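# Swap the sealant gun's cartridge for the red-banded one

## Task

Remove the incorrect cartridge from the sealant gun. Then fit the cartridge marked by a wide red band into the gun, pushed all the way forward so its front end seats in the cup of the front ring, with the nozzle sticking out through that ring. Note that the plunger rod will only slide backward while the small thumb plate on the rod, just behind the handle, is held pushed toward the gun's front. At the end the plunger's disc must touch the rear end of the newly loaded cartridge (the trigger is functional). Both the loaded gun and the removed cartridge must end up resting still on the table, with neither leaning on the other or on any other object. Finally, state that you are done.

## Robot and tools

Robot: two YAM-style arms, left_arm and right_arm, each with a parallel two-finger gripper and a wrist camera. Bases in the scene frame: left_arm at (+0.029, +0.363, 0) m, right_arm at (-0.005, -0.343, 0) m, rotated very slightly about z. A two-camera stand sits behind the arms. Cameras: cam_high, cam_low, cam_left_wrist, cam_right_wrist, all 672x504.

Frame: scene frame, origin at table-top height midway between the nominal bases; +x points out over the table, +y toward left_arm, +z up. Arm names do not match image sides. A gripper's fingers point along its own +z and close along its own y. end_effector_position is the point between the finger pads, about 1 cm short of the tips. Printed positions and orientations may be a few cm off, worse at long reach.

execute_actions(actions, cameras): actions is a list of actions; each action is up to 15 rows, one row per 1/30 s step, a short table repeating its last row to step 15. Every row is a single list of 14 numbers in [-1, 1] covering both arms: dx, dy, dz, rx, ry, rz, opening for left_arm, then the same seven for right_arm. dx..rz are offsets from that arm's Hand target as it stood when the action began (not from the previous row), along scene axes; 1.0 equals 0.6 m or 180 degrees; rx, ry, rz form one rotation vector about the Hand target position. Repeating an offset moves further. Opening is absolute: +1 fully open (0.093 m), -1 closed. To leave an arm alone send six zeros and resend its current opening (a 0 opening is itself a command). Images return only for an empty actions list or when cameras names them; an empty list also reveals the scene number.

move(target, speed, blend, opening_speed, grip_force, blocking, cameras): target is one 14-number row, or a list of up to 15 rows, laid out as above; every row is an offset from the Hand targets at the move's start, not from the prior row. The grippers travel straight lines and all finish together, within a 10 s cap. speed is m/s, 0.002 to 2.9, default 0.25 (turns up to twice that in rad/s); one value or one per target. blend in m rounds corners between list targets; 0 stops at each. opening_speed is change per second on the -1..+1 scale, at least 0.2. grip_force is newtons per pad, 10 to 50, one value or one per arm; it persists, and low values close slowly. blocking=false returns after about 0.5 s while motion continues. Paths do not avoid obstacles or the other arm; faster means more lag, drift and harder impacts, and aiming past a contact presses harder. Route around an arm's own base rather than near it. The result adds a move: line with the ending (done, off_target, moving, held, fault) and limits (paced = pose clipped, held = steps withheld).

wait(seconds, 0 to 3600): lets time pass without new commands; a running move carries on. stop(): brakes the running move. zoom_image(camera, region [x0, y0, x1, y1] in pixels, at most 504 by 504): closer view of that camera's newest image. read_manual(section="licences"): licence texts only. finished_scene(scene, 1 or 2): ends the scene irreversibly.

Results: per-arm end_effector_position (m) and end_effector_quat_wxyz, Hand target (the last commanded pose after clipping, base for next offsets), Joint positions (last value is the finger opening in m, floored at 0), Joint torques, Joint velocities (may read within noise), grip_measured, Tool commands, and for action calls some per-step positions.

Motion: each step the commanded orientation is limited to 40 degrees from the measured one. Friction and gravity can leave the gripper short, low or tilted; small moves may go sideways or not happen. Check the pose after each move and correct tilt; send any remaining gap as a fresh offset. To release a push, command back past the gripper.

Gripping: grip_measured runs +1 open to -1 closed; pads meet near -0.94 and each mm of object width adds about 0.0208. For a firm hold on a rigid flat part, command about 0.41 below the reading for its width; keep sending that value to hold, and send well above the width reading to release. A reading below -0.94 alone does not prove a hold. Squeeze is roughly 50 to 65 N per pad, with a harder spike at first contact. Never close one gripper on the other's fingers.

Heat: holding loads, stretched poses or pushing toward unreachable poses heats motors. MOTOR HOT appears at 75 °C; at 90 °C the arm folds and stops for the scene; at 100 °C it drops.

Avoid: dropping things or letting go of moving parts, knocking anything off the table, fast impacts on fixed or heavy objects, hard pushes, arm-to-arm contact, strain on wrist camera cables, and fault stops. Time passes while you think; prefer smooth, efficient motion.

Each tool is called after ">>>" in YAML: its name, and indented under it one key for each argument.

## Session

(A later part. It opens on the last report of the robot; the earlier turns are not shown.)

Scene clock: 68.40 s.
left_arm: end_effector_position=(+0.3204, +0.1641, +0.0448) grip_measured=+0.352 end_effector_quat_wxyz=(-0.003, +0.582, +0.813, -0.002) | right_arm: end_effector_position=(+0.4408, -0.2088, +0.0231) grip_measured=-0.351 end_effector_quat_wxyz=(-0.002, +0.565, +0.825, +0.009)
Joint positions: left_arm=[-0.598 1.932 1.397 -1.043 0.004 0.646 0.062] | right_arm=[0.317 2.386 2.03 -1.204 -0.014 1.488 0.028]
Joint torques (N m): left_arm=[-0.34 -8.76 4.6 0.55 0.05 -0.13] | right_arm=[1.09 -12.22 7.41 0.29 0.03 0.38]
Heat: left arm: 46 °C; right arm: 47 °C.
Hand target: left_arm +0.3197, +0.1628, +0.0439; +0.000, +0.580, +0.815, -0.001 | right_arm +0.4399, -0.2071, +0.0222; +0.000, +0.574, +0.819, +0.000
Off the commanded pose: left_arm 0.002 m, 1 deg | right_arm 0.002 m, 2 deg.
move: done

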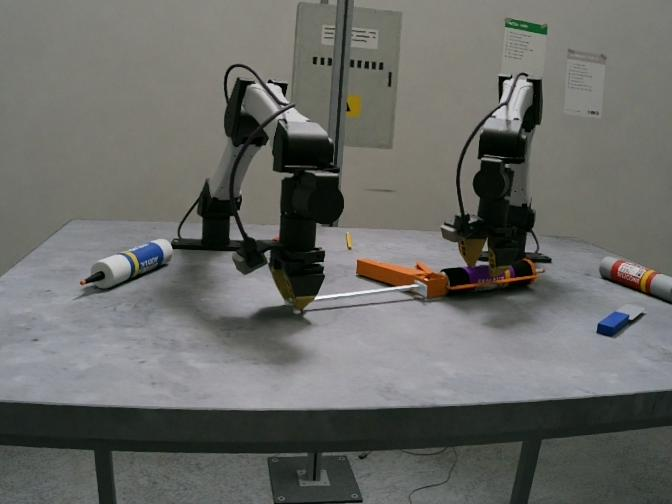

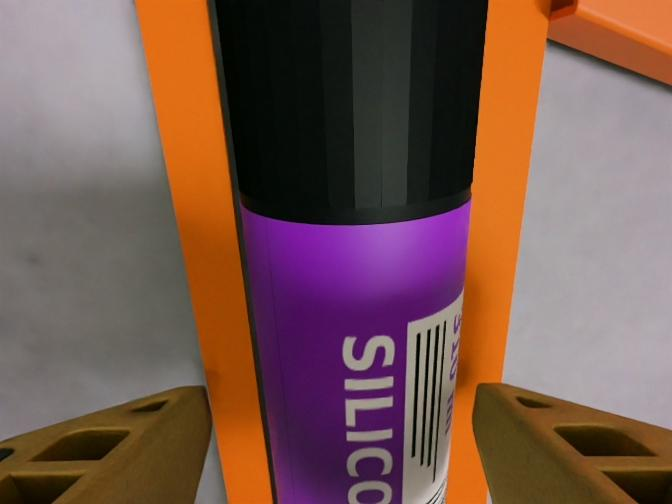

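>>> move:
  target:
    - [-0.0063,-0.002,-0.011,0,0,0,0.35,0,0,0,0,0,0,-0.9]
    - [-0.0063,-0.002,-0.011,0,0,0,-0.4,0,0,0,0,0,0,-0.9]
  cameras: ["cam_low","cam_left_wrist"]
  speed: 0.08
  opening_speed: 0.6

>>> zoom_image:
  camera: "cam_low"
  region: [360, 220, 600, 340]

Scene clock: 71.17 s.
left_arm: end_effector_position=(+0.3162, +0.1629, +0.0375) grip_measured=-0.176 end_effector_quat_wxyz=(-0.004, +0.583, +0.813, -0.002) | right_arm: end_effector_position=(+0.4406, -0.2089, +0.0231) grip_measured=-0.351 end_effector_quat_wxyz=(-0.002, +0.565, +0.825, +0.009)
Joint positions: left_arm=[-0.607 1.932 1.367 -1.015 0.004 0.637 0.037] | right_arm=[0.317 2.386 2.03 -1.205 -0.014 1.489 0.028]
Joint torques (N m): left_arm=[-0.34 -8.75 4.64 0.5 0.06 -0.13] | right_arm=[1.07 -12.22 7.42 0.3 0.03 0.36]
Heat: left arm: 46 °C; right arm: 47 °C.
Hand target: left_arm +0.3158, +0.1616, +0.0373; +0.000, +0.580, +0.815, -0.001 | right_arm +0.4400, -0.2070, +0.0222; +0.000, +0.574, +0.819, +0.000
Off the commanded pose: left_arm 0.001 m, 1 deg | right_arm 0.002 m, 2 deg.
move: done

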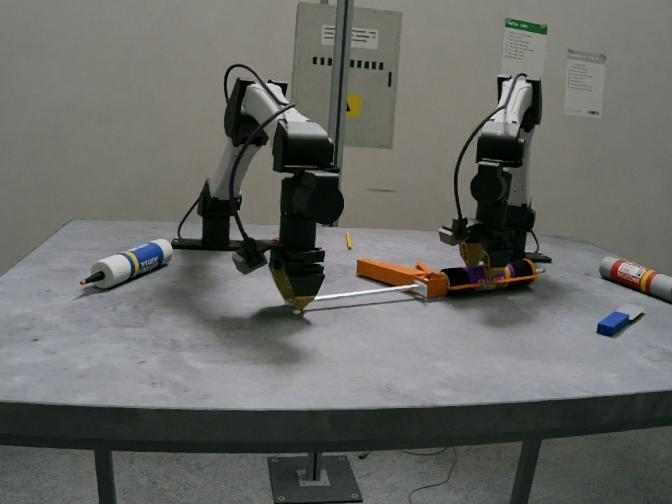

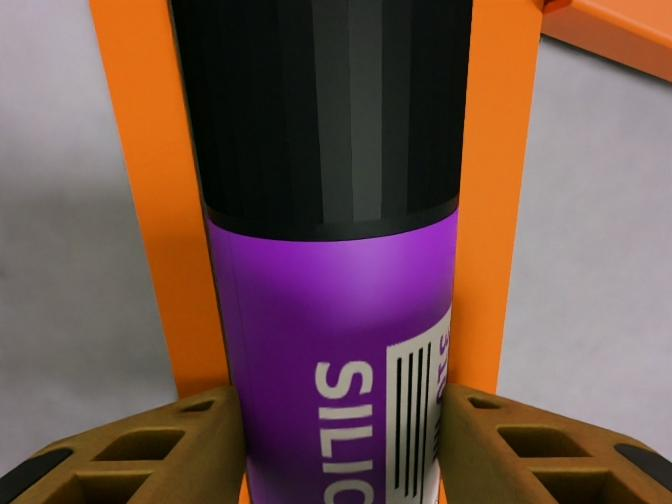

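Scaled by 2.100.

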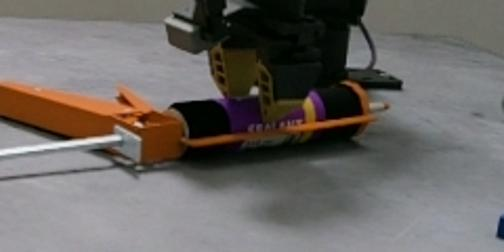

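>>> move:
  target:
    - [0,0,0,0,0,0,-0.6,0,0,0,0,0,0,-0.9]
    - [0.0045,-0.0126,0.0,0,0,0,-0.6,0,0,0,0,0,0,-0.9]
  cameras: ["cam_low","cam_left_wrist","cam_high"]
  speed: 0.05
  opening_speed: 0.6

>>> zoom_image:
  camera: "cam_low"
  region: [360, 220, 600, 340]

>>> zoom_image:
  camera: "cam_high"
  region: [300, 90, 520, 220]

Scene clock: 72.50 s.
left_arm: end_effector_position=(+0.3151, +0.1613, +0.0375) grip_measured=-0.194 end_effector_quat_wxyz=(-0.004, +0.584, +0.812, +0.002) | right_arm: end_effector_position=(+0.4406, -0.2089, +0.0231) grip_measured=-0.351 end_effector_quat_wxyz=(-0.002, +0.565, +0.825, +0.009)
Joint positions: left_arm=[-0.617 1.932 1.367 -1.015 -0.004 0.631 0.036] | right_arm=[0.317 2.386 2.03 -1.205 -0.014 1.489 0.028]
Joint torques (N m): left_arm=[-0.61 -6.82 7.12 0.41 0.1 -0.21] | right_arm=[1.05 -12.22 7.45 0.3 0.02 0.37]
Heat: left arm: 46 °C; right arm: 47 °C.
Hand target: left_arm +0.3185, +0.1540, +0.0373; +0.000, +0.580, +0.814, -0.001 | right_arm +0.4400, -0.2070, +0.0222; +0.000, +0.574, +0.819, +0.000
Off the commanded pose: left_arm 0.008 m, 1 deg | right_arm 0.002 m, 2 deg.
move: done
Images, in order (width x height): cam_high 672x504, cam_low 672x504, cam_left_wrist 672x504.

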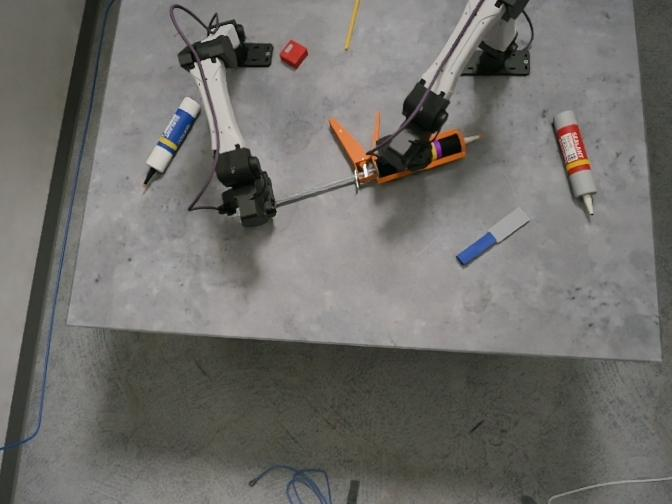

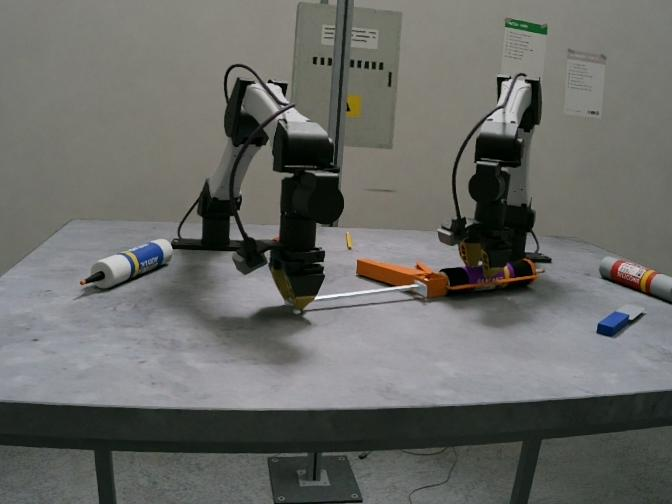

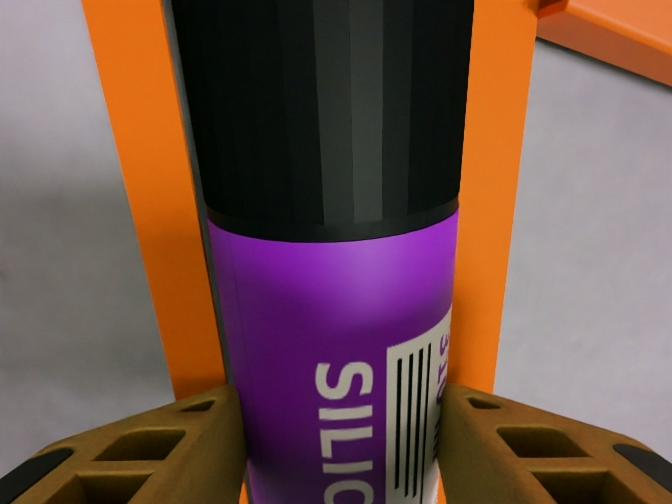

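Scaled by 2.100.

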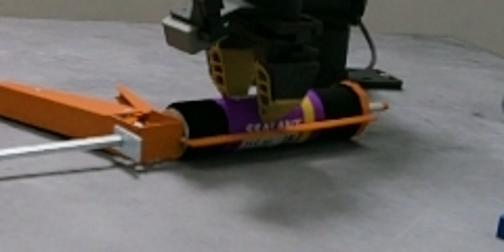

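Scaled by 2.291.

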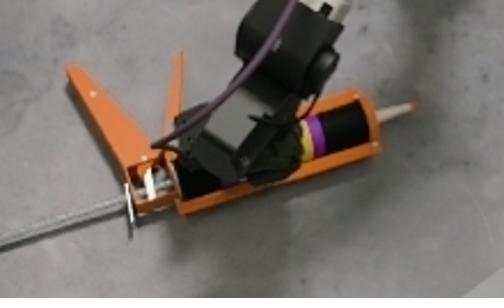

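>>> move:
  target: [0.0055,-0.0157,0,0,0,0,-0.6,0,0,0,0,0,0,-0.9]
  cameras: ["cam_left_wrist","cam_high"]
  speed: 0.05

>>> zoom_image:
  camera: "cam_high"
  region: [300, 90, 520, 220]

Scene clock: 73.33 s.
left_arm: end_effector_position=(+0.3176, +0.1547, +0.0371) grip_measured=-0.195 end_effector_quat_wxyz=(-0.009, +0.583, +0.812, +0.005) | right_arm: end_effector_position=(+0.4406, -0.2089, +0.0231) grip_measured=-0.351 end_effector_quat_wxyz=(-0.002, +0.565, +0.825, +0.008)
Joint positions: left_arm=[-0.63 1.961 1.406 -1.033 -0.009 0.614 0.036] | right_arm=[0.317 2.386 2.03 -1.205 -0.013 1.489 0.028]
Joint torques (N m): left_arm=[-0.75 -7.02 7.39 0.49 0.14 -0.19] | right_arm=[1.05 -12.23 7.38 0.29 0.02 0.35]
Heat: left arm: 46 °C; right arm: 47 °C.
Hand target: left_arm +0.3218, +0.1446, +0.0374; +0.000, +0.580, +0.815, -0.001 | right_arm +0.4400, -0.2070, +0.0222; +0.000, +0.574, +0.819, +0.000
Off the commanded pose: left_arm 0.011 m, 1 deg | right_arm 0.002 m, 2 deg.
move: off_target (left_arm)
Images, in order (width x height): cam_high 672x504, cam_left_wrist 672x504.

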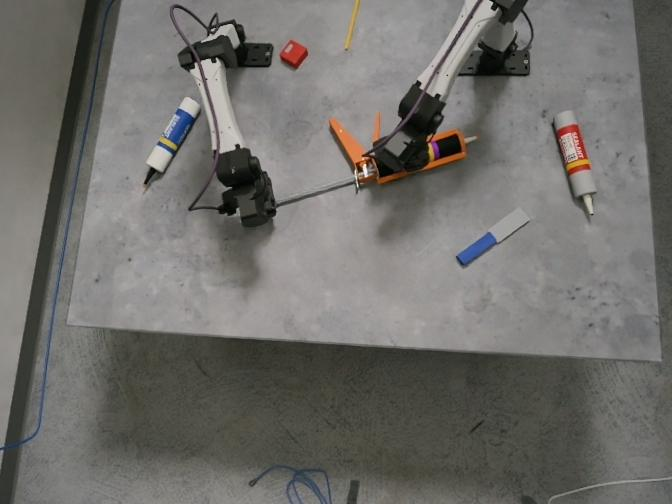

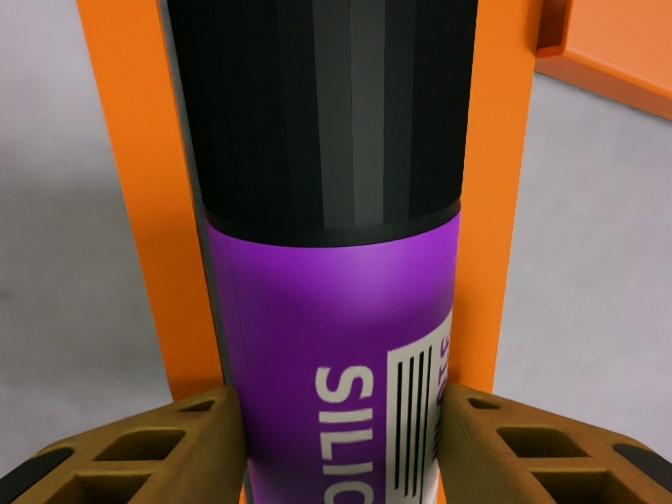

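Scaled by 2.291.

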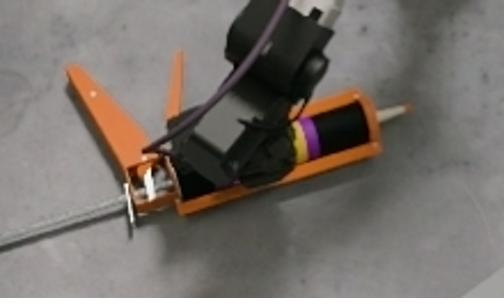

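>>> move:
  target:
    - [-0.003,0.0085,0.031,-0.0393,-0.014,0,-0.6,0,0,0,0,0,0,-0.9]
    - [-0.0072,0.02,0.065,-0.0786,-0.028,0,-0.6,0,0,0,0,0,0,-0.9]
  cameras: ["cam_low","cam_left_wrist","cam_high"]
  speed: 0.05
  blend: 0.01

>>> zoom_image:
  camera: "cam_low"
  region: [360, 200, 600, 320]

>>> zoom_image:
  camera: "cam_high"
  region: [300, 90, 520, 220]

Scene clock: 76.93 s.
left_arm: end_effector_position=(+0.3158, +0.1614, +0.0647) grip_measured=-0.196 end_effector_quat_wxyz=(+0.083, +0.573, +0.813, -0.063) | right_arm: end_effector_position=(+0.4406, -0.2089, +0.0231) grip_measured=-0.351 end_effector_quat_wxyz=(-0.002, +0.565, +0.825, +0.008)
Joint positions: left_arm=[-0.548 1.76 1.237 -0.889 0.137 0.671 0.036] | right_arm=[0.317 2.386 2.03 -1.205 -0.013 1.489 0.028]
Joint torques (N m): left_arm=[0.4 -10.17 5.19 0.88 0.37 0.07] | right_arm=[1.07 -12.23 7.47 0.3 0.02 0.36]
Heat: left arm: 46 °C; right arm: 48 °C.
Hand target: left_arm +0.3175, +0.1566, +0.0763; +0.107, +0.575, +0.807, -0.075 | right_arm +0.4400, -0.2070, +0.0222; +0.000, +0.574, +0.819, +0.000
Off the commanded pose: left_arm 0.013 m, 3 deg | right_arm 0.002 m, 1 deg.
move: off_target (left_arm)
Images, in order (width x height): cam_high 672x504, cam_low 672x504, cam_left_wrist 672x504.

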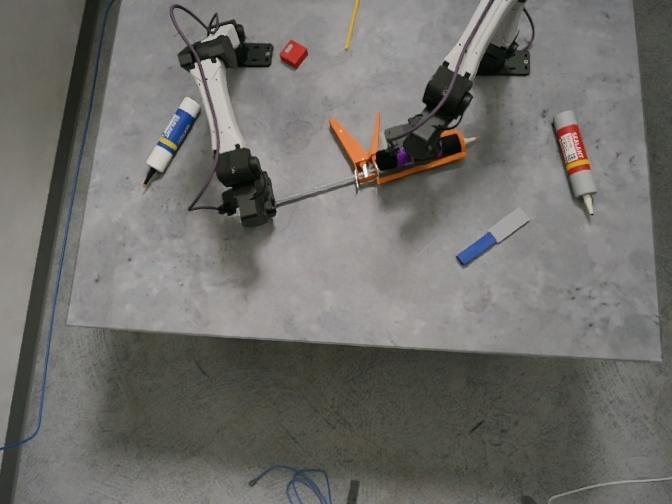

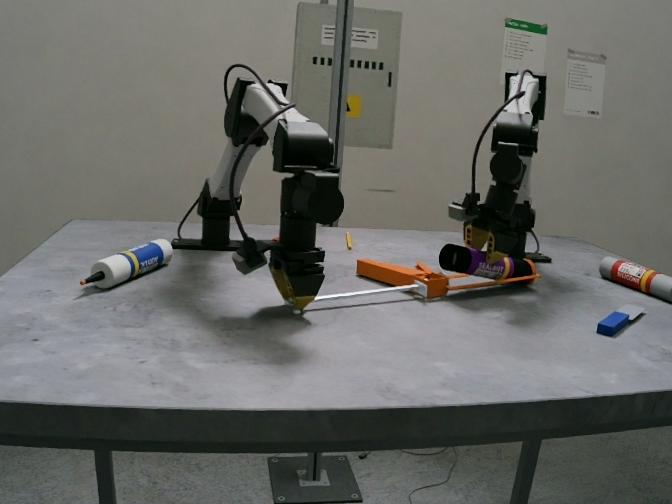

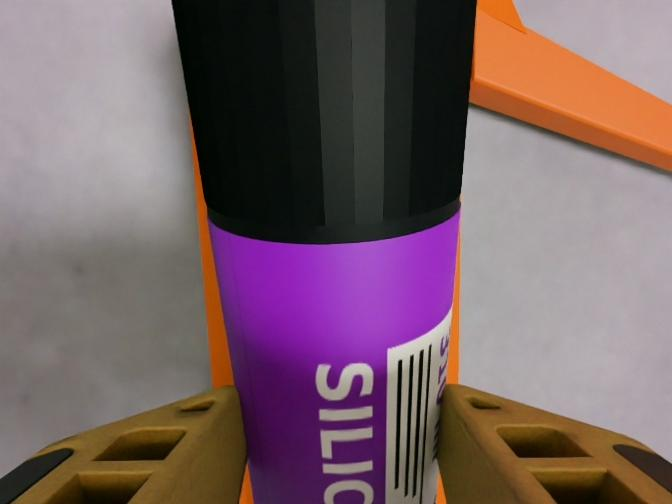

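Scaled by 2.100.

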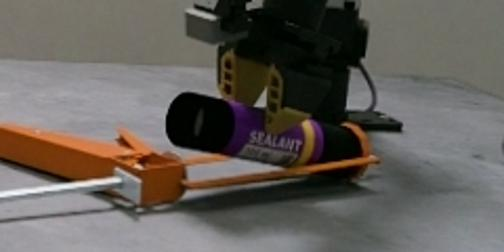

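Scaled by 2.291.

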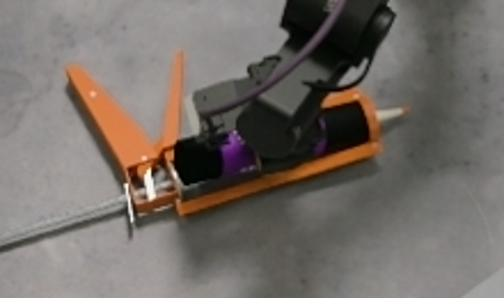

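>>> move:
  target:
    - [0.043,-0.121,0.045,0,0,0,-0.6,0,0,0,0,0,0,-0.9]
  cameras: ["cam_low","cam_left_wrist","cam_high"]
  speed: 0.06

>>> zoom_image:
  camera: "cam_low"
  region: [360, 200, 600, 320]

>>> zoom_image:
  camera: "cam_high"
  region: [300, 90, 520, 220]

Scene clock: 79.30 s.
left_arm: end_effector_position=(+0.3368, +0.0911, +0.0950) grip_measured=-0.196 end_effector_quat_wxyz=(+0.093, +0.579, +0.807, -0.075) | right_arm: end_effector_position=(+0.4405, -0.2086, +0.0231) grip_measured=-0.351 end_effector_quat_wxyz=(-0.002, +0.566, +0.825, +0.008)
Joint positions: left_arm=[-0.666 1.931 1.574 -1.019 0.142 0.565 0.036] | right_arm=[0.318 2.386 2.03 -1.205 -0.013 1.491 0.028]
Joint torques (N m): left_arm=[-0.35 -8.31 8.73 0.82 0.11 -0.12] | right_arm=[0.98 -12.22 7.43 0.29 0.02 0.34]
Heat: left arm: 45 °C; right arm: 48 °C.
Hand target: left_arm +0.3433, +0.0840, +0.1033; +0.107, +0.575, +0.807, -0.076 | right_arm +0.4400, -0.2071, +0.0222; +0.000, +0.574, +0.819, +0.000
Off the commanded pose: left_arm 0.013 m, 2 deg | right_arm 0.002 m, 1 deg.
move: off_target (left_arm)
Images, in order (width x height): cam_high 672x504, cam_low 672x504, cam_left_wrist 672x504.

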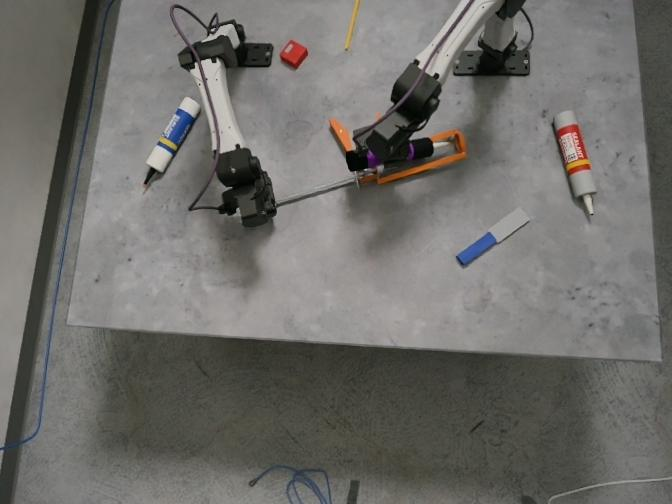

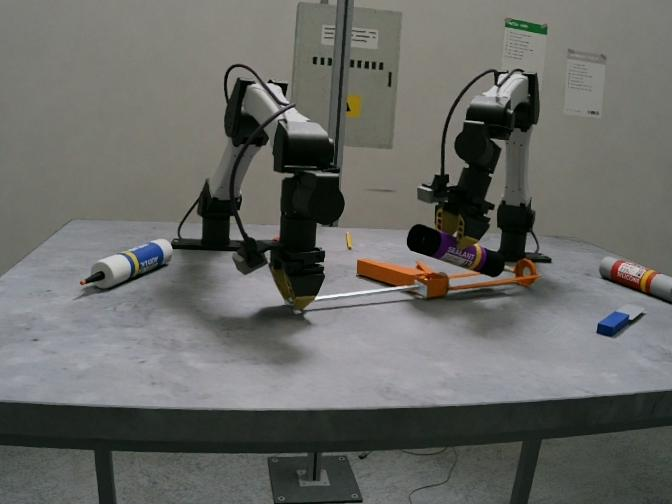

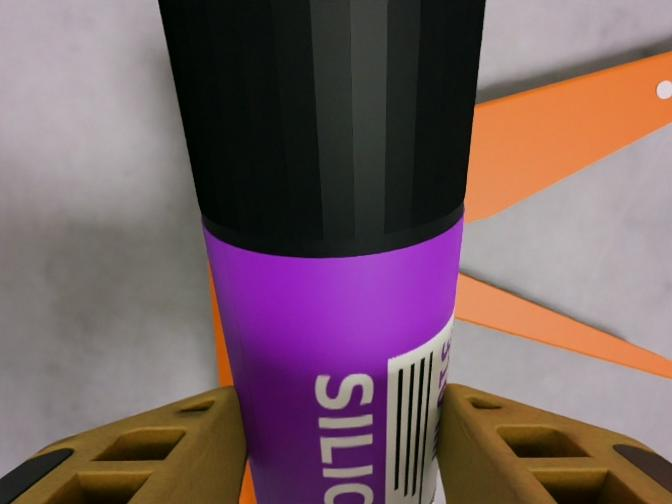

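Scaled by 2.100.

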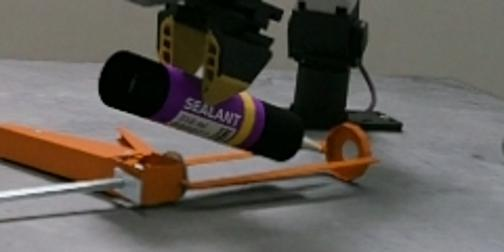

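Scaled by 2.291.

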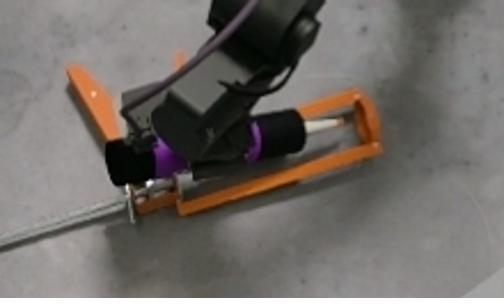

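>>> move:
  target:
    - [0.01,-0.03,0.1,0,0,0,-0.6,0,0,0,0,0,0,-0.9]
    - [0.07,0.12,0.1,0.04,0.014,0,-0.6,0,0,0,0,0,0,-0.9]
    - [0.103,0.34,0.03,0.0786,0.028,0,-0.6,0,0,0,0,0,0,-0.9]
  cameras: ["cam_low","cam_left_wrist","cam_high"]
  speed: 0.15
  blend: 0.03

Scene clock: 82.53 s.
left_arm: end_effector_position=(+0.4047, +0.2873, +0.1154) grip_measured=-0.196 end_effector_quat_wxyz=(-0.008, +0.573, +0.819, -0.009) | right_arm: end_effector_position=(+0.4405, -0.2086, +0.0231) grip_measured=-0.351 end_effector_quat_wxyz=(-0.002, +0.566, +0.825, +0.008)
Joint positions: left_arm=[-0.195 2.026 1.814 -1.38 0.01 1.025 0.036] | right_arm=[0.318 2.386 2.03 -1.205 -0.013 1.491 0.028]
Joint torques (N m): left_arm=[-0.1 -10.74 5.29 0.38 0.02 0.17] | right_arm=[0.95 -12.21 7.43 0.29 0.02 0.33]
Heat: left arm: 46 °C; right arm: 49 °C.
Hand target: left_arm +0.4052, +0.2880, +0.1214; +0.000, +0.580, +0.815, -0.001 | right_arm +0.4400, -0.2071, +0.0222; +0.000, +0.574, +0.819, +0.000
Off the commanded pose: left_arm 0.006 m, 2 deg | right_arm 0.002 m, 1 deg.
move: done
Images, in order (width x height): cam_high 672x504, cam_low 672x504, cam_left_wrist 672x504.

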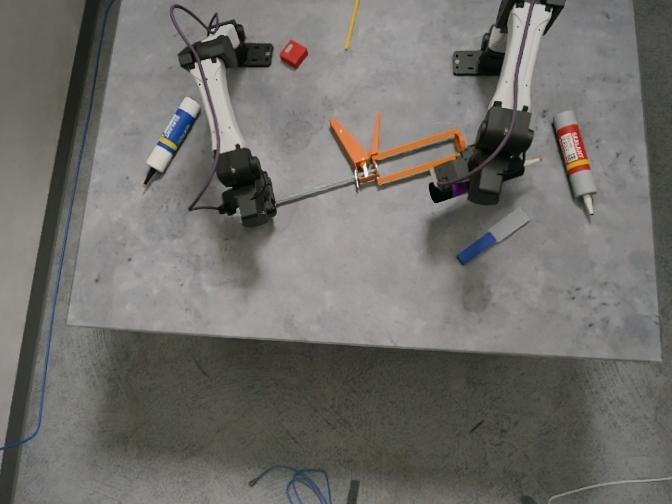

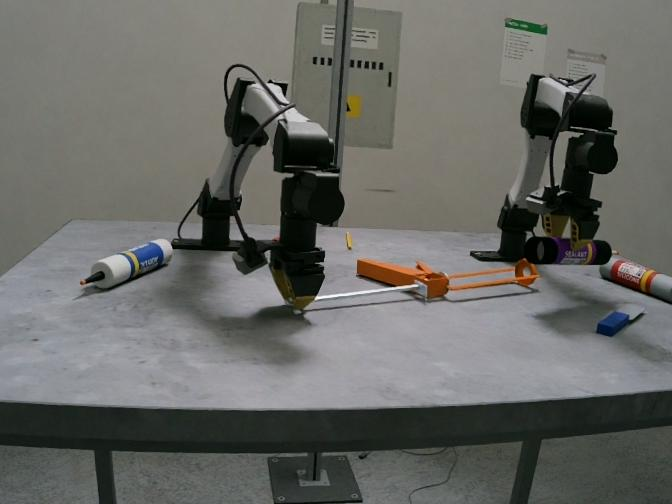

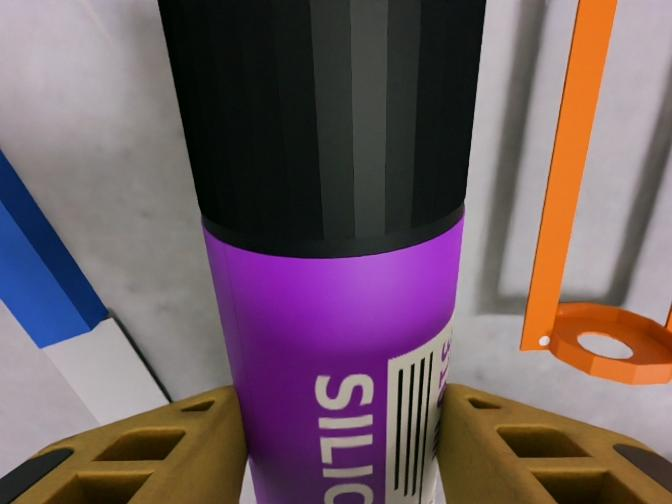

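>>> move:
  target: [0,0,-0.130,0,0,0,-0.6,0,0,0,0,0,0,-0.9]
  cameras: ["cam_low"]
  speed: 0.1

>>> zoom_image:
  camera: "cam_low"
  region: [460, 220, 672, 340]

Scene clock: 89.20 s.
left_arm: end_effector_position=(+0.4032, +0.2876, +0.0454) grip_measured=-0.196 end_effector_quat_wxyz=(+0.000, +0.573, +0.819, -0.005) | right_arm: end_effector_position=(+0.4405, -0.2086, +0.0231) grip_measured=-0.351 end_effector_quat_wxyz=(-0.002, +0.566, +0.825, +0.008)
Joint positions: left_arm=[-0.195 2.036 1.548 -1.089 0.01 1.026 0.036] | right_arm=[0.318 2.386 2.03 -1.205 -0.013 1.491 0.028]
Joint torques (N m): left_arm=[-0.05 -8.81 5.34 0.46 0 0.17] | right_arm=[0.98 -12.23 7.43 0.29 0.02 0.34]
Heat: left arm: 46 °C; right arm: 50 °C.
Hand target: left_arm +0.4052, +0.2880, +0.0434; +0.000, +0.580, +0.815, -0.001 | right_arm +0.4400, -0.2071, +0.0222; +0.000, +0.574, +0.819, +0.000
Off the commanded pose: left_arm 0.003 m, 1 deg | right_arm 0.002 m, 1 deg.
move: done

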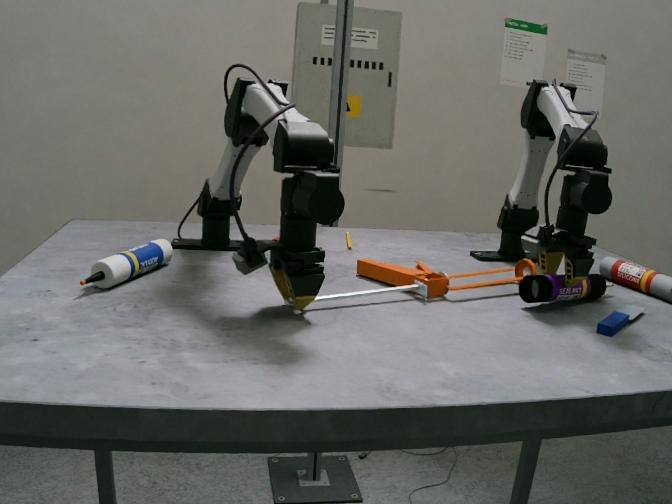

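Scaled by 2.377.

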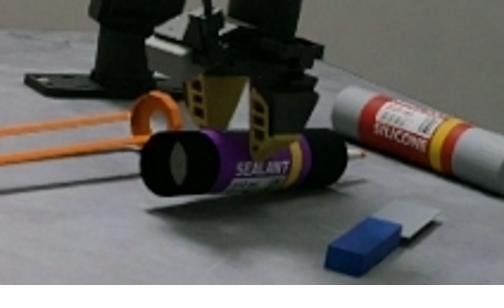

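>>> move:
  target: [0,0,-0.0125,0,0,0,-0.6,0,0,0,0,0,0,-0.9]
  cameras: ["cam_low"]
  speed: 0.04

>>> zoom_image:
  camera: "cam_low"
  region: [460, 220, 672, 340]

Scene clock: 90.00 s.
left_arm: end_effector_position=(+0.4033, +0.2877, +0.0412) grip_measured=-0.196 end_effector_quat_wxyz=(+0.002, +0.573, +0.819, -0.004) | right_arm: end_effector_position=(+0.4405, -0.2086, +0.0231) grip_measured=-0.351 end_effector_quat_wxyz=(-0.002, +0.566, +0.825, +0.008)
Joint positions: left_arm=[-0.195 2.036 1.531 -1.066 0.009 1.026 0.036] | right_arm=[0.318 2.386 2.03 -1.205 -0.013 1.491 0.028]
Joint torques (N m): left_arm=[-0.06 -8.18 5.09 0.52 0.01 0.15] | right_arm=[0.98 -12.18 7.42 0.3 0.01 0.34]
Heat: left arm: 46 °C; right arm: 50 °C.
Hand target: left_arm +0.4052, +0.2880, +0.0359; +0.000, +0.580, +0.815, -0.001 | right_arm +0.4400, -0.2071, +0.0222; +0.000, +0.574, +0.819, +0.000
Off the commanded pose: left_arm 0.006 m, 1 deg | right_arm 0.002 m, 1 deg.
move: done

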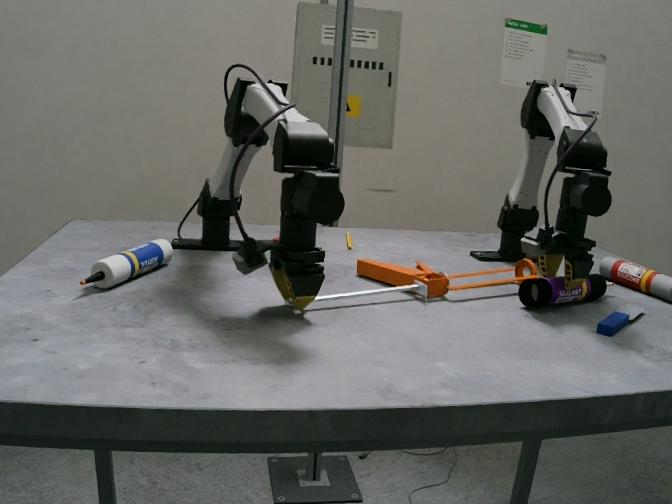

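Scaled by 2.377.

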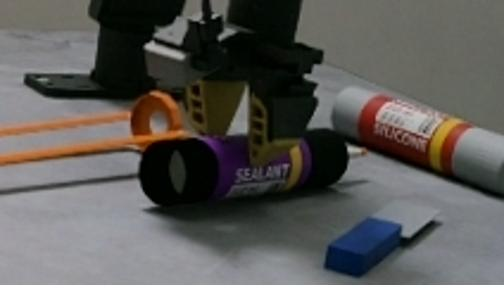

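>>> move:
  target: [0,0,-0.014,0,0,0,-0.6,0,0,0,0,0,0,-0.9]
  cameras: ["cam_low"]
  speed: 0.03

>>> zoom_image:
  camera: "cam_low"
  region: [460, 220, 672, 340]

Scene clock: 90.70 s.
left_arm: end_effector_position=(+0.4035, +0.2877, +0.0368) grip_measured=-0.196 end_effector_quat_wxyz=(+0.002, +0.573, +0.819, -0.004) | right_arm: end_effector_position=(+0.4405, -0.2086, +0.0231) grip_measured=-0.351 end_effector_quat_wxyz=(-0.002, +0.566, +0.825, +0.008)
Joint positions: left_arm=[-0.195 2.04 1.52 -1.05 0.009 1.026 0.036] | right_arm=[0.318 2.386 2.03 -1.205 -0.013 1.491 0.028]
Joint torques (N m): left_arm=[-0.08 -7.79 4.41 0.68 0 0.17] | right_arm=[0.98 -12.19 7.42 0.29 0.01 0.34]
Heat: left arm: 46 °C; right arm: 50 °C.
Hand target: left_arm +0.4052, +0.2880, +0.0276; +0.000, +0.580, +0.815, +0.000 | right_arm +0.4400, -0.2071, +0.0222; +0.000, +0.574, +0.819, +0.000
Off the commanded pose: left_arm 0.010 m, 1 deg | right_arm 0.002 m, 1 deg.
move: done

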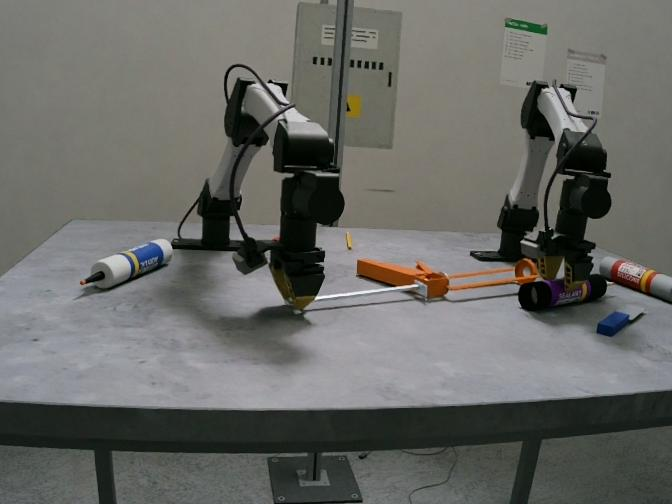

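Scaled by 2.377.

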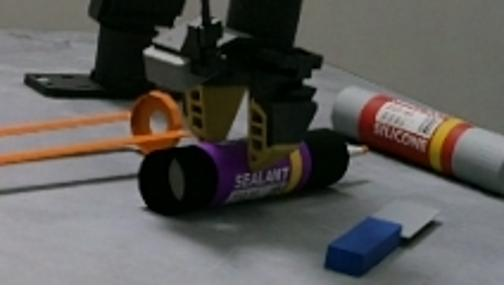

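>>> move:
  target:
    - [0,0,0.004,0,0,0,0.3,0,0,0,0,0,0,-0.9]
  speed: 0.03
  opening_speed: 0.5
  cameras: ["cam_low","cam_left_wrist"]

Scene clock: 92.93 s.
left_arm: end_effector_position=(+0.4056, +0.2873, +0.0368) grip_measured=+0.298 end_effector_quat_wxyz=(+0.006, +0.574, +0.819, -0.002) | right_arm: end_effector_position=(+0.4405, -0.2086, +0.0231) grip_measured=-0.351 end_effector_quat_wxyz=(-0.002, +0.566, +0.825, +0.008)
Joint positions: left_arm=[-0.195 2.04 1.52 -1.041 0.009 1.026 0.06] | right_arm=[0.318 2.386 2.03 -1.205 -0.013 1.491 0.028]
Joint torques (N m): left_arm=[-0.05 -8.03 5.19 0.51 0.02 0.16] | right_arm=[0.94 -12.21 7.46 0.3 0.02 0.33]
Heat: left arm: 46 °C; right arm: 50 °C.
Hand target: left_arm +0.4051, +0.2880, +0.0300; +0.000, +0.580, +0.815, -0.001 | right_arm +0.4400, -0.2071, +0.0222; +0.000, +0.574, +0.819, +0.000
Off the commanded pose: left_arm 0.007 m, 1 deg | right_arm 0.002 m, 1 deg.
move: done

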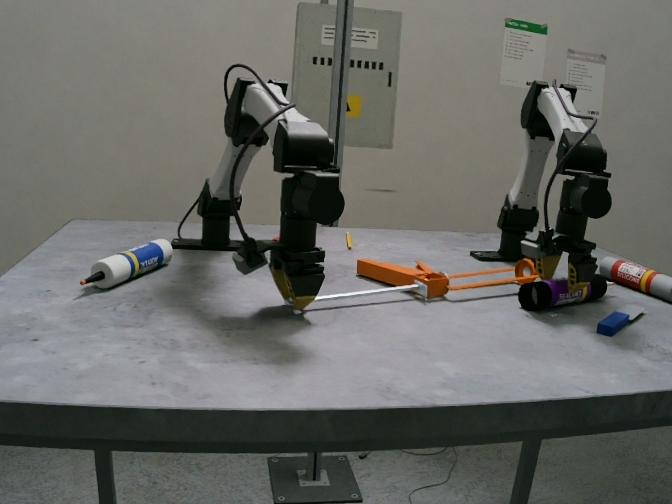

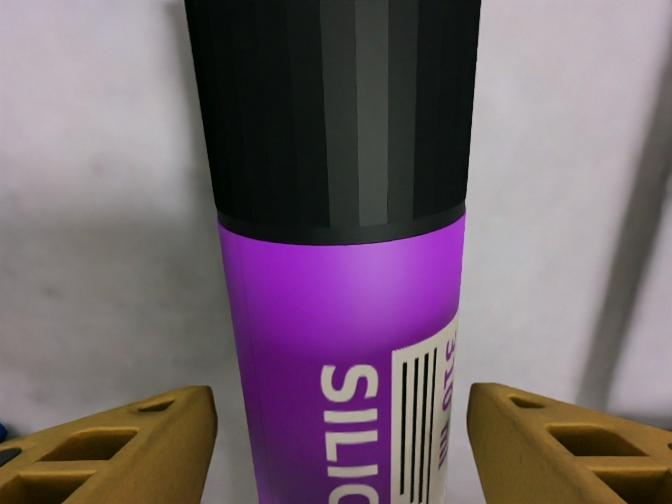

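>>> move:
  target:
    - [0,0,0.17,0,0,0,0.3,0,0,0,0,0,0,-0.9]
    - [-0.31,0.47,0.19,0,0,0.461,0.5,0,0,0,0,0,0,-0.9]
  speed: 0.2
  blend: 0.02
  cameras: ["cam_high","cam_left_wrist","cam_low"]

Scene clock: 98.33 s.
left_arm: end_effector_position=(+0.2180, +0.5660, +0.1412) grip_measured=+0.498 end_effector_quat_wxyz=(+0.002, -0.097, +0.995, -0.003) | right_arm: end_effector_position=(+0.4405, -0.2086, +0.0231) grip_measured=-0.351 end_effector_quat_wxyz=(-0.002, +0.566, +0.825, +0.008)
Joint positions: left_arm=[0.825 1.591 1.376 -1.357 0.007 0.63 0.069] | right_arm=[0.318 2.386 2.03 -1.205 -0.013 1.491 0.028]
Joint torques (N m): left_arm=[0.35 -4.45 7.35 0.32 0.03 -0.15] | right_arm=[0.95 -12.22 7.46 0.3 0.02 0.34]
Heat: left arm: 45 °C; right arm: 51 °C.
Hand target: left_arm +0.2191, +0.5700, +0.1439; +0.000, -0.105, +0.994, +0.000 | right_arm +0.4400, -0.2071, +0.0222; +0.000, +0.574, +0.819, +0.000
Off the commanded pose: left_arm 0.005 m, 1 deg | right_arm 0.002 m, 1 deg.
move: done
Images, in order (width x height): cam_high 672x504, cam_low 672x504, cam_left_wrist 672x504.

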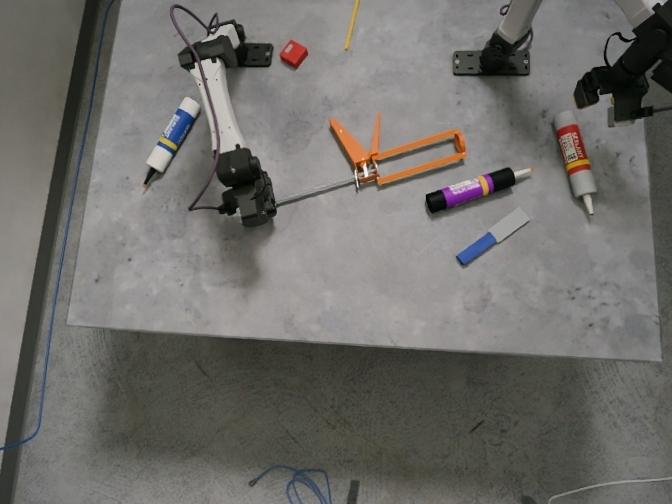

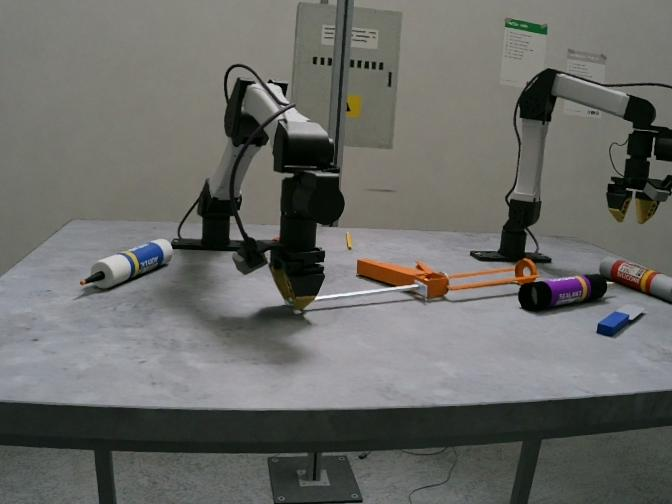

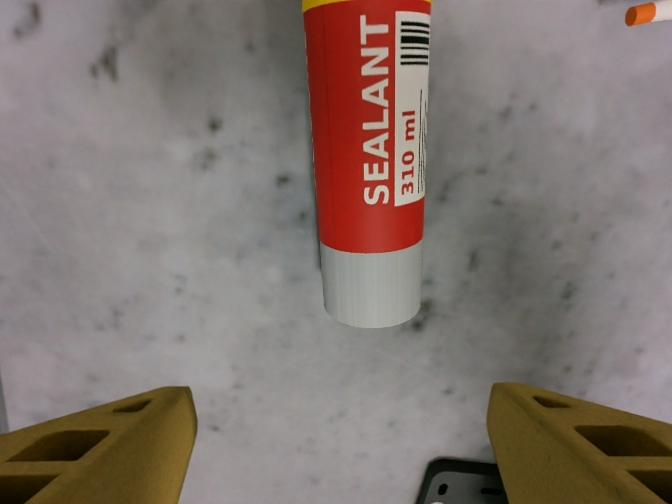

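>>> move:
  target: [0.0817,-0.0033,-0.11,0,0,0.0155,0.5,0,0,0,0,0,0,-0.9]
  speed: 0.15
  cameras: ["cam_high","cam_left_wrist","cam_low"]

Scene clock: 100.80 s.
left_arm: end_effector_position=(+0.2676, +0.5678, +0.0834) grip_measured=+0.498 end_effector_quat_wxyz=(+0.005, -0.124, +0.992, -0.001) | right_arm: end_effector_position=(+0.4405, -0.2086, +0.0231) grip_measured=-0.351 end_effector_quat_wxyz=(-0.002, +0.566, +0.825, +0.008)
Joint positions: left_arm=[0.712 1.741 1.309 -1.131 0.007 0.463 0.069] | right_arm=[0.318 2.386 2.03 -1.205 -0.013 1.491 0.028]
Joint torques (N m): left_arm=[-0.24 -5.68 4.94 0.53 0.01 -0.23] | right_arm=[0.96 -12.19 7.46 0.29 0.02 0.35]
Heat: left arm: 45 °C; right arm: 51 °C.
Hand target: left_arm +0.2682, +0.5680, +0.0780; +0.001, -0.129, +0.992, +0.000 | right_arm +0.4400, -0.2071, +0.0222; +0.000, +0.574, +0.819, +0.000
Off the commanded pose: left_arm 0.005 m, 1 deg | right_arm 0.002 m, 1 deg.
move: done
Images, in order (width x height): cam_high 672x504, cam_low 672x504, cam_left_wrist 672x504.

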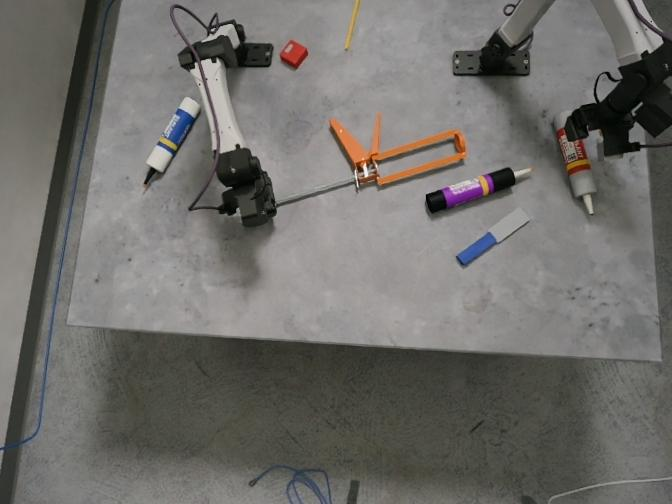

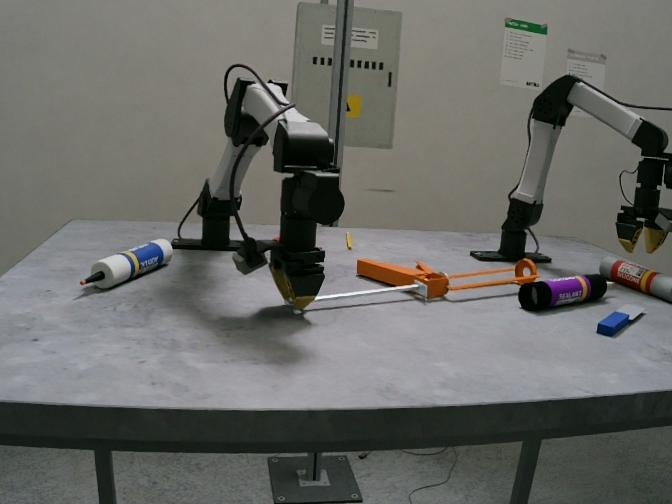

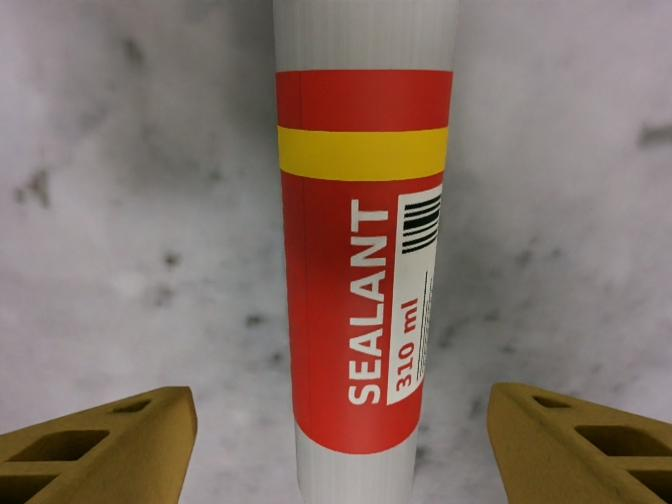

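>>> move:
  target:
    - [0.0025,-0.0097,-0.090,0,0,0,0.5,0,0,0,0,0,0,-0.9]
    - [0.0025,-0.0097,-0.09,0,0,0,-0.5,0,0,0,0,0,0,-0.9]
  speed: 0.12
  opening_speed: 0.8
  cameras: ["cam_left_wrist","cam_low"]

Scene clock: 105.83 s.
left_arm: end_effector_position=(+0.2698, +0.5637, +0.0298) grip_measured=-0.158 end_effector_quat_wxyz=(+0.006, -0.126, +0.992, +0.000) | right_arm: end_effector_position=(+0.4405, -0.2086, +0.0231) grip_measured=-0.351 end_effector_quat_wxyz=(-0.002, +0.566, +0.825, +0.008)
Joint positions: left_arm=[0.697 1.794 1.152 -0.917 0.006 0.444 0.038] | right_arm=[0.318 2.386 2.03 -1.205 -0.013 1.491 0.028]
Joint torques (N m): left_arm=[-0.38 -5.85 4.64 0.55 0.02 -0.12] | right_arm=[0.95 -12.21 7.43 0.29 0.02 0.34]
Heat: left arm: 44 °C; right arm: 51 °C.
Hand target: left_arm +0.2697, +0.5622, +0.0240; +0.001, -0.129, +0.992, +0.000 | right_arm +0.4400, -0.2071, +0.0222; +0.000, +0.574, +0.819, +0.000
Off the commanded pose: left_arm 0.006 m, 1 deg | right_arm 0.002 m, 1 deg.
move: done
Images, in order (width x height): cam_low 672x504, cam_left_wrist 672x504.

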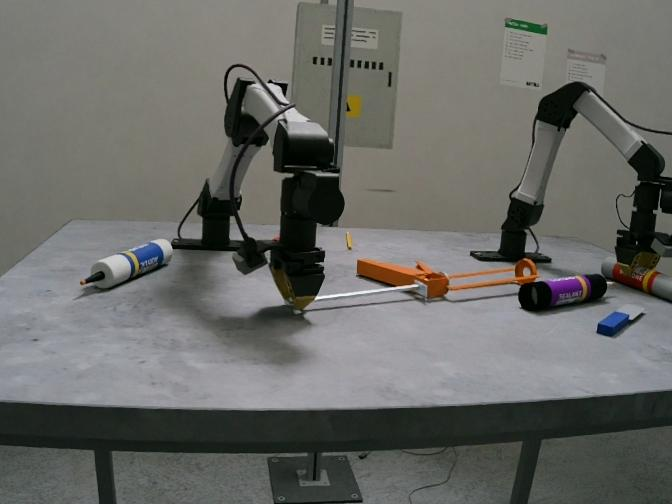

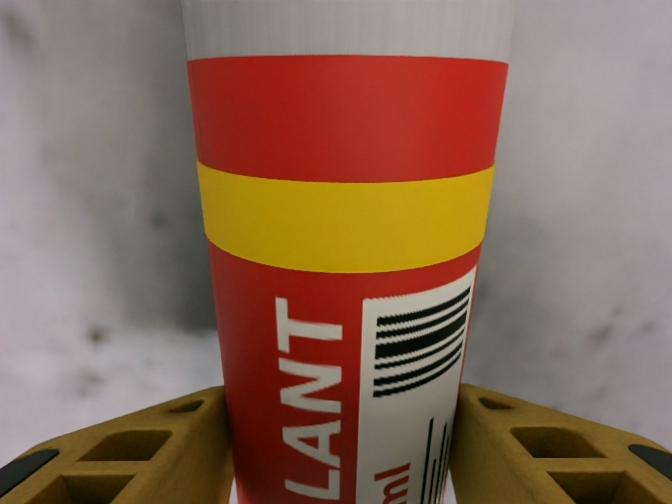

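>>> move:
  target:
    - [0,0,0.09,0,0,0,-0.5,0,0,0,0,0,0,-0.9]
    - [-0.116,0.03,0.09,0,0,0.615,-0.5,0,0,0,0,0,0,-0.9]
    - [-0.116,0.03,0.015,0,0,0.615,-0.5,0,0,0,0,0,0,-0.9]
  speed: 0.25
  blend: 0.01
  cameras: ["cam_left_wrist","cam_low","cam_high"]

Scene clock: 111.30 s.
left_arm: end_effector_position=(+0.1986, +0.5786, +0.0355) grip_measured=-0.140 end_effector_quat_wxyz=(+0.002, +0.886, -0.464, -0.005) | right_arm: end_effector_position=(+0.4405, -0.2086, +0.0231) grip_measured=-0.351 end_effector_quat_wxyz=(-0.002, +0.566, +0.825, +0.008)
Joint positions: left_arm=[0.899 1.658 1.016 -0.934 -0.008 -1.278 0.038] | right_arm=[0.318 2.386 2.03 -1.205 -0.013 1.491 0.028]
Joint torques (N m): left_arm=[0.42 -5.04 4.96 0.54 0.05 -0.08] | right_arm=[0.95 -12.22 7.43 0.28 0.02 0.34]
Heat: left arm: 44 °C; right arm: 52 °C.
Hand target: left_arm +0.2001, +0.5802, +0.0330; -0.001, +0.889, -0.457, +0.000 | right_arm +0.4400, -0.2071, +0.0222; +0.000, +0.574, +0.819, +0.000
Off the commanded pose: left_arm 0.003 m, 1 deg | right_arm 0.002 m, 1 deg.
move: done
Images, in order (width x height): cam_high 672x504, cam_low 672x504, cam_left_wrist 672x504.

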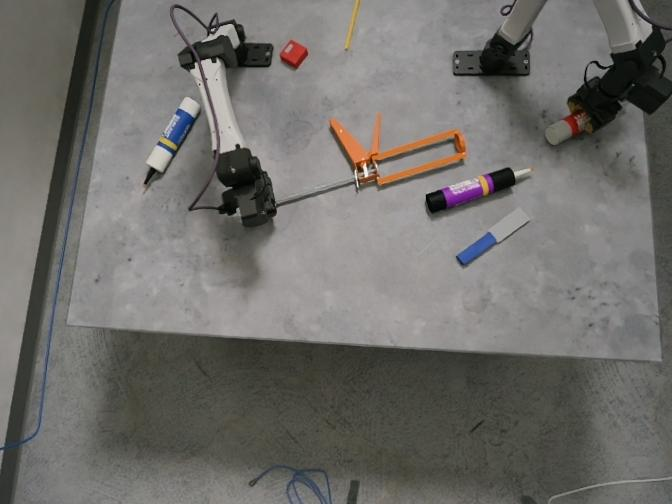

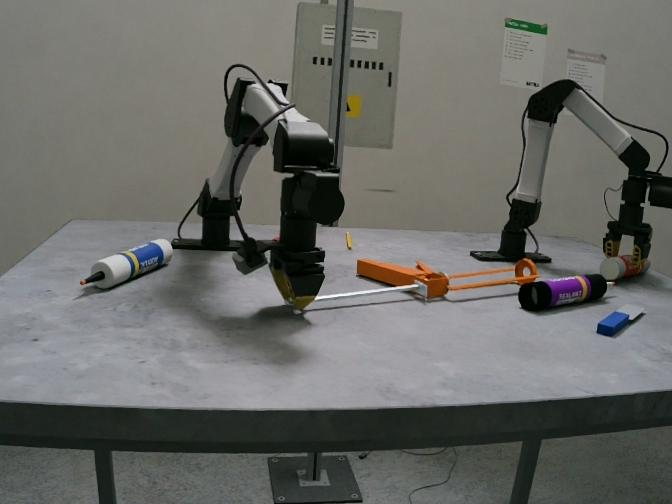

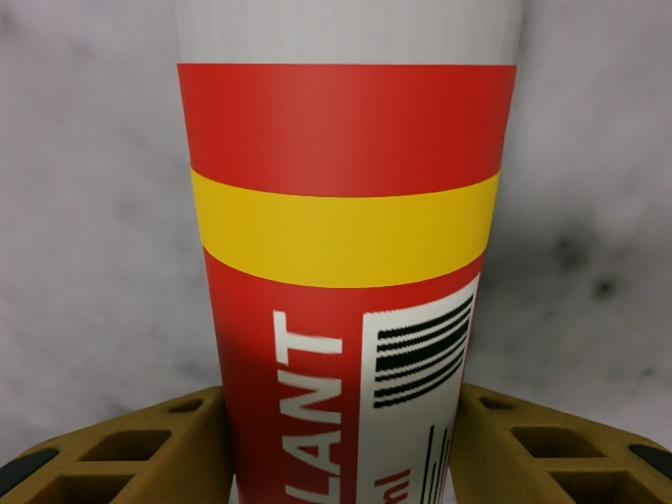

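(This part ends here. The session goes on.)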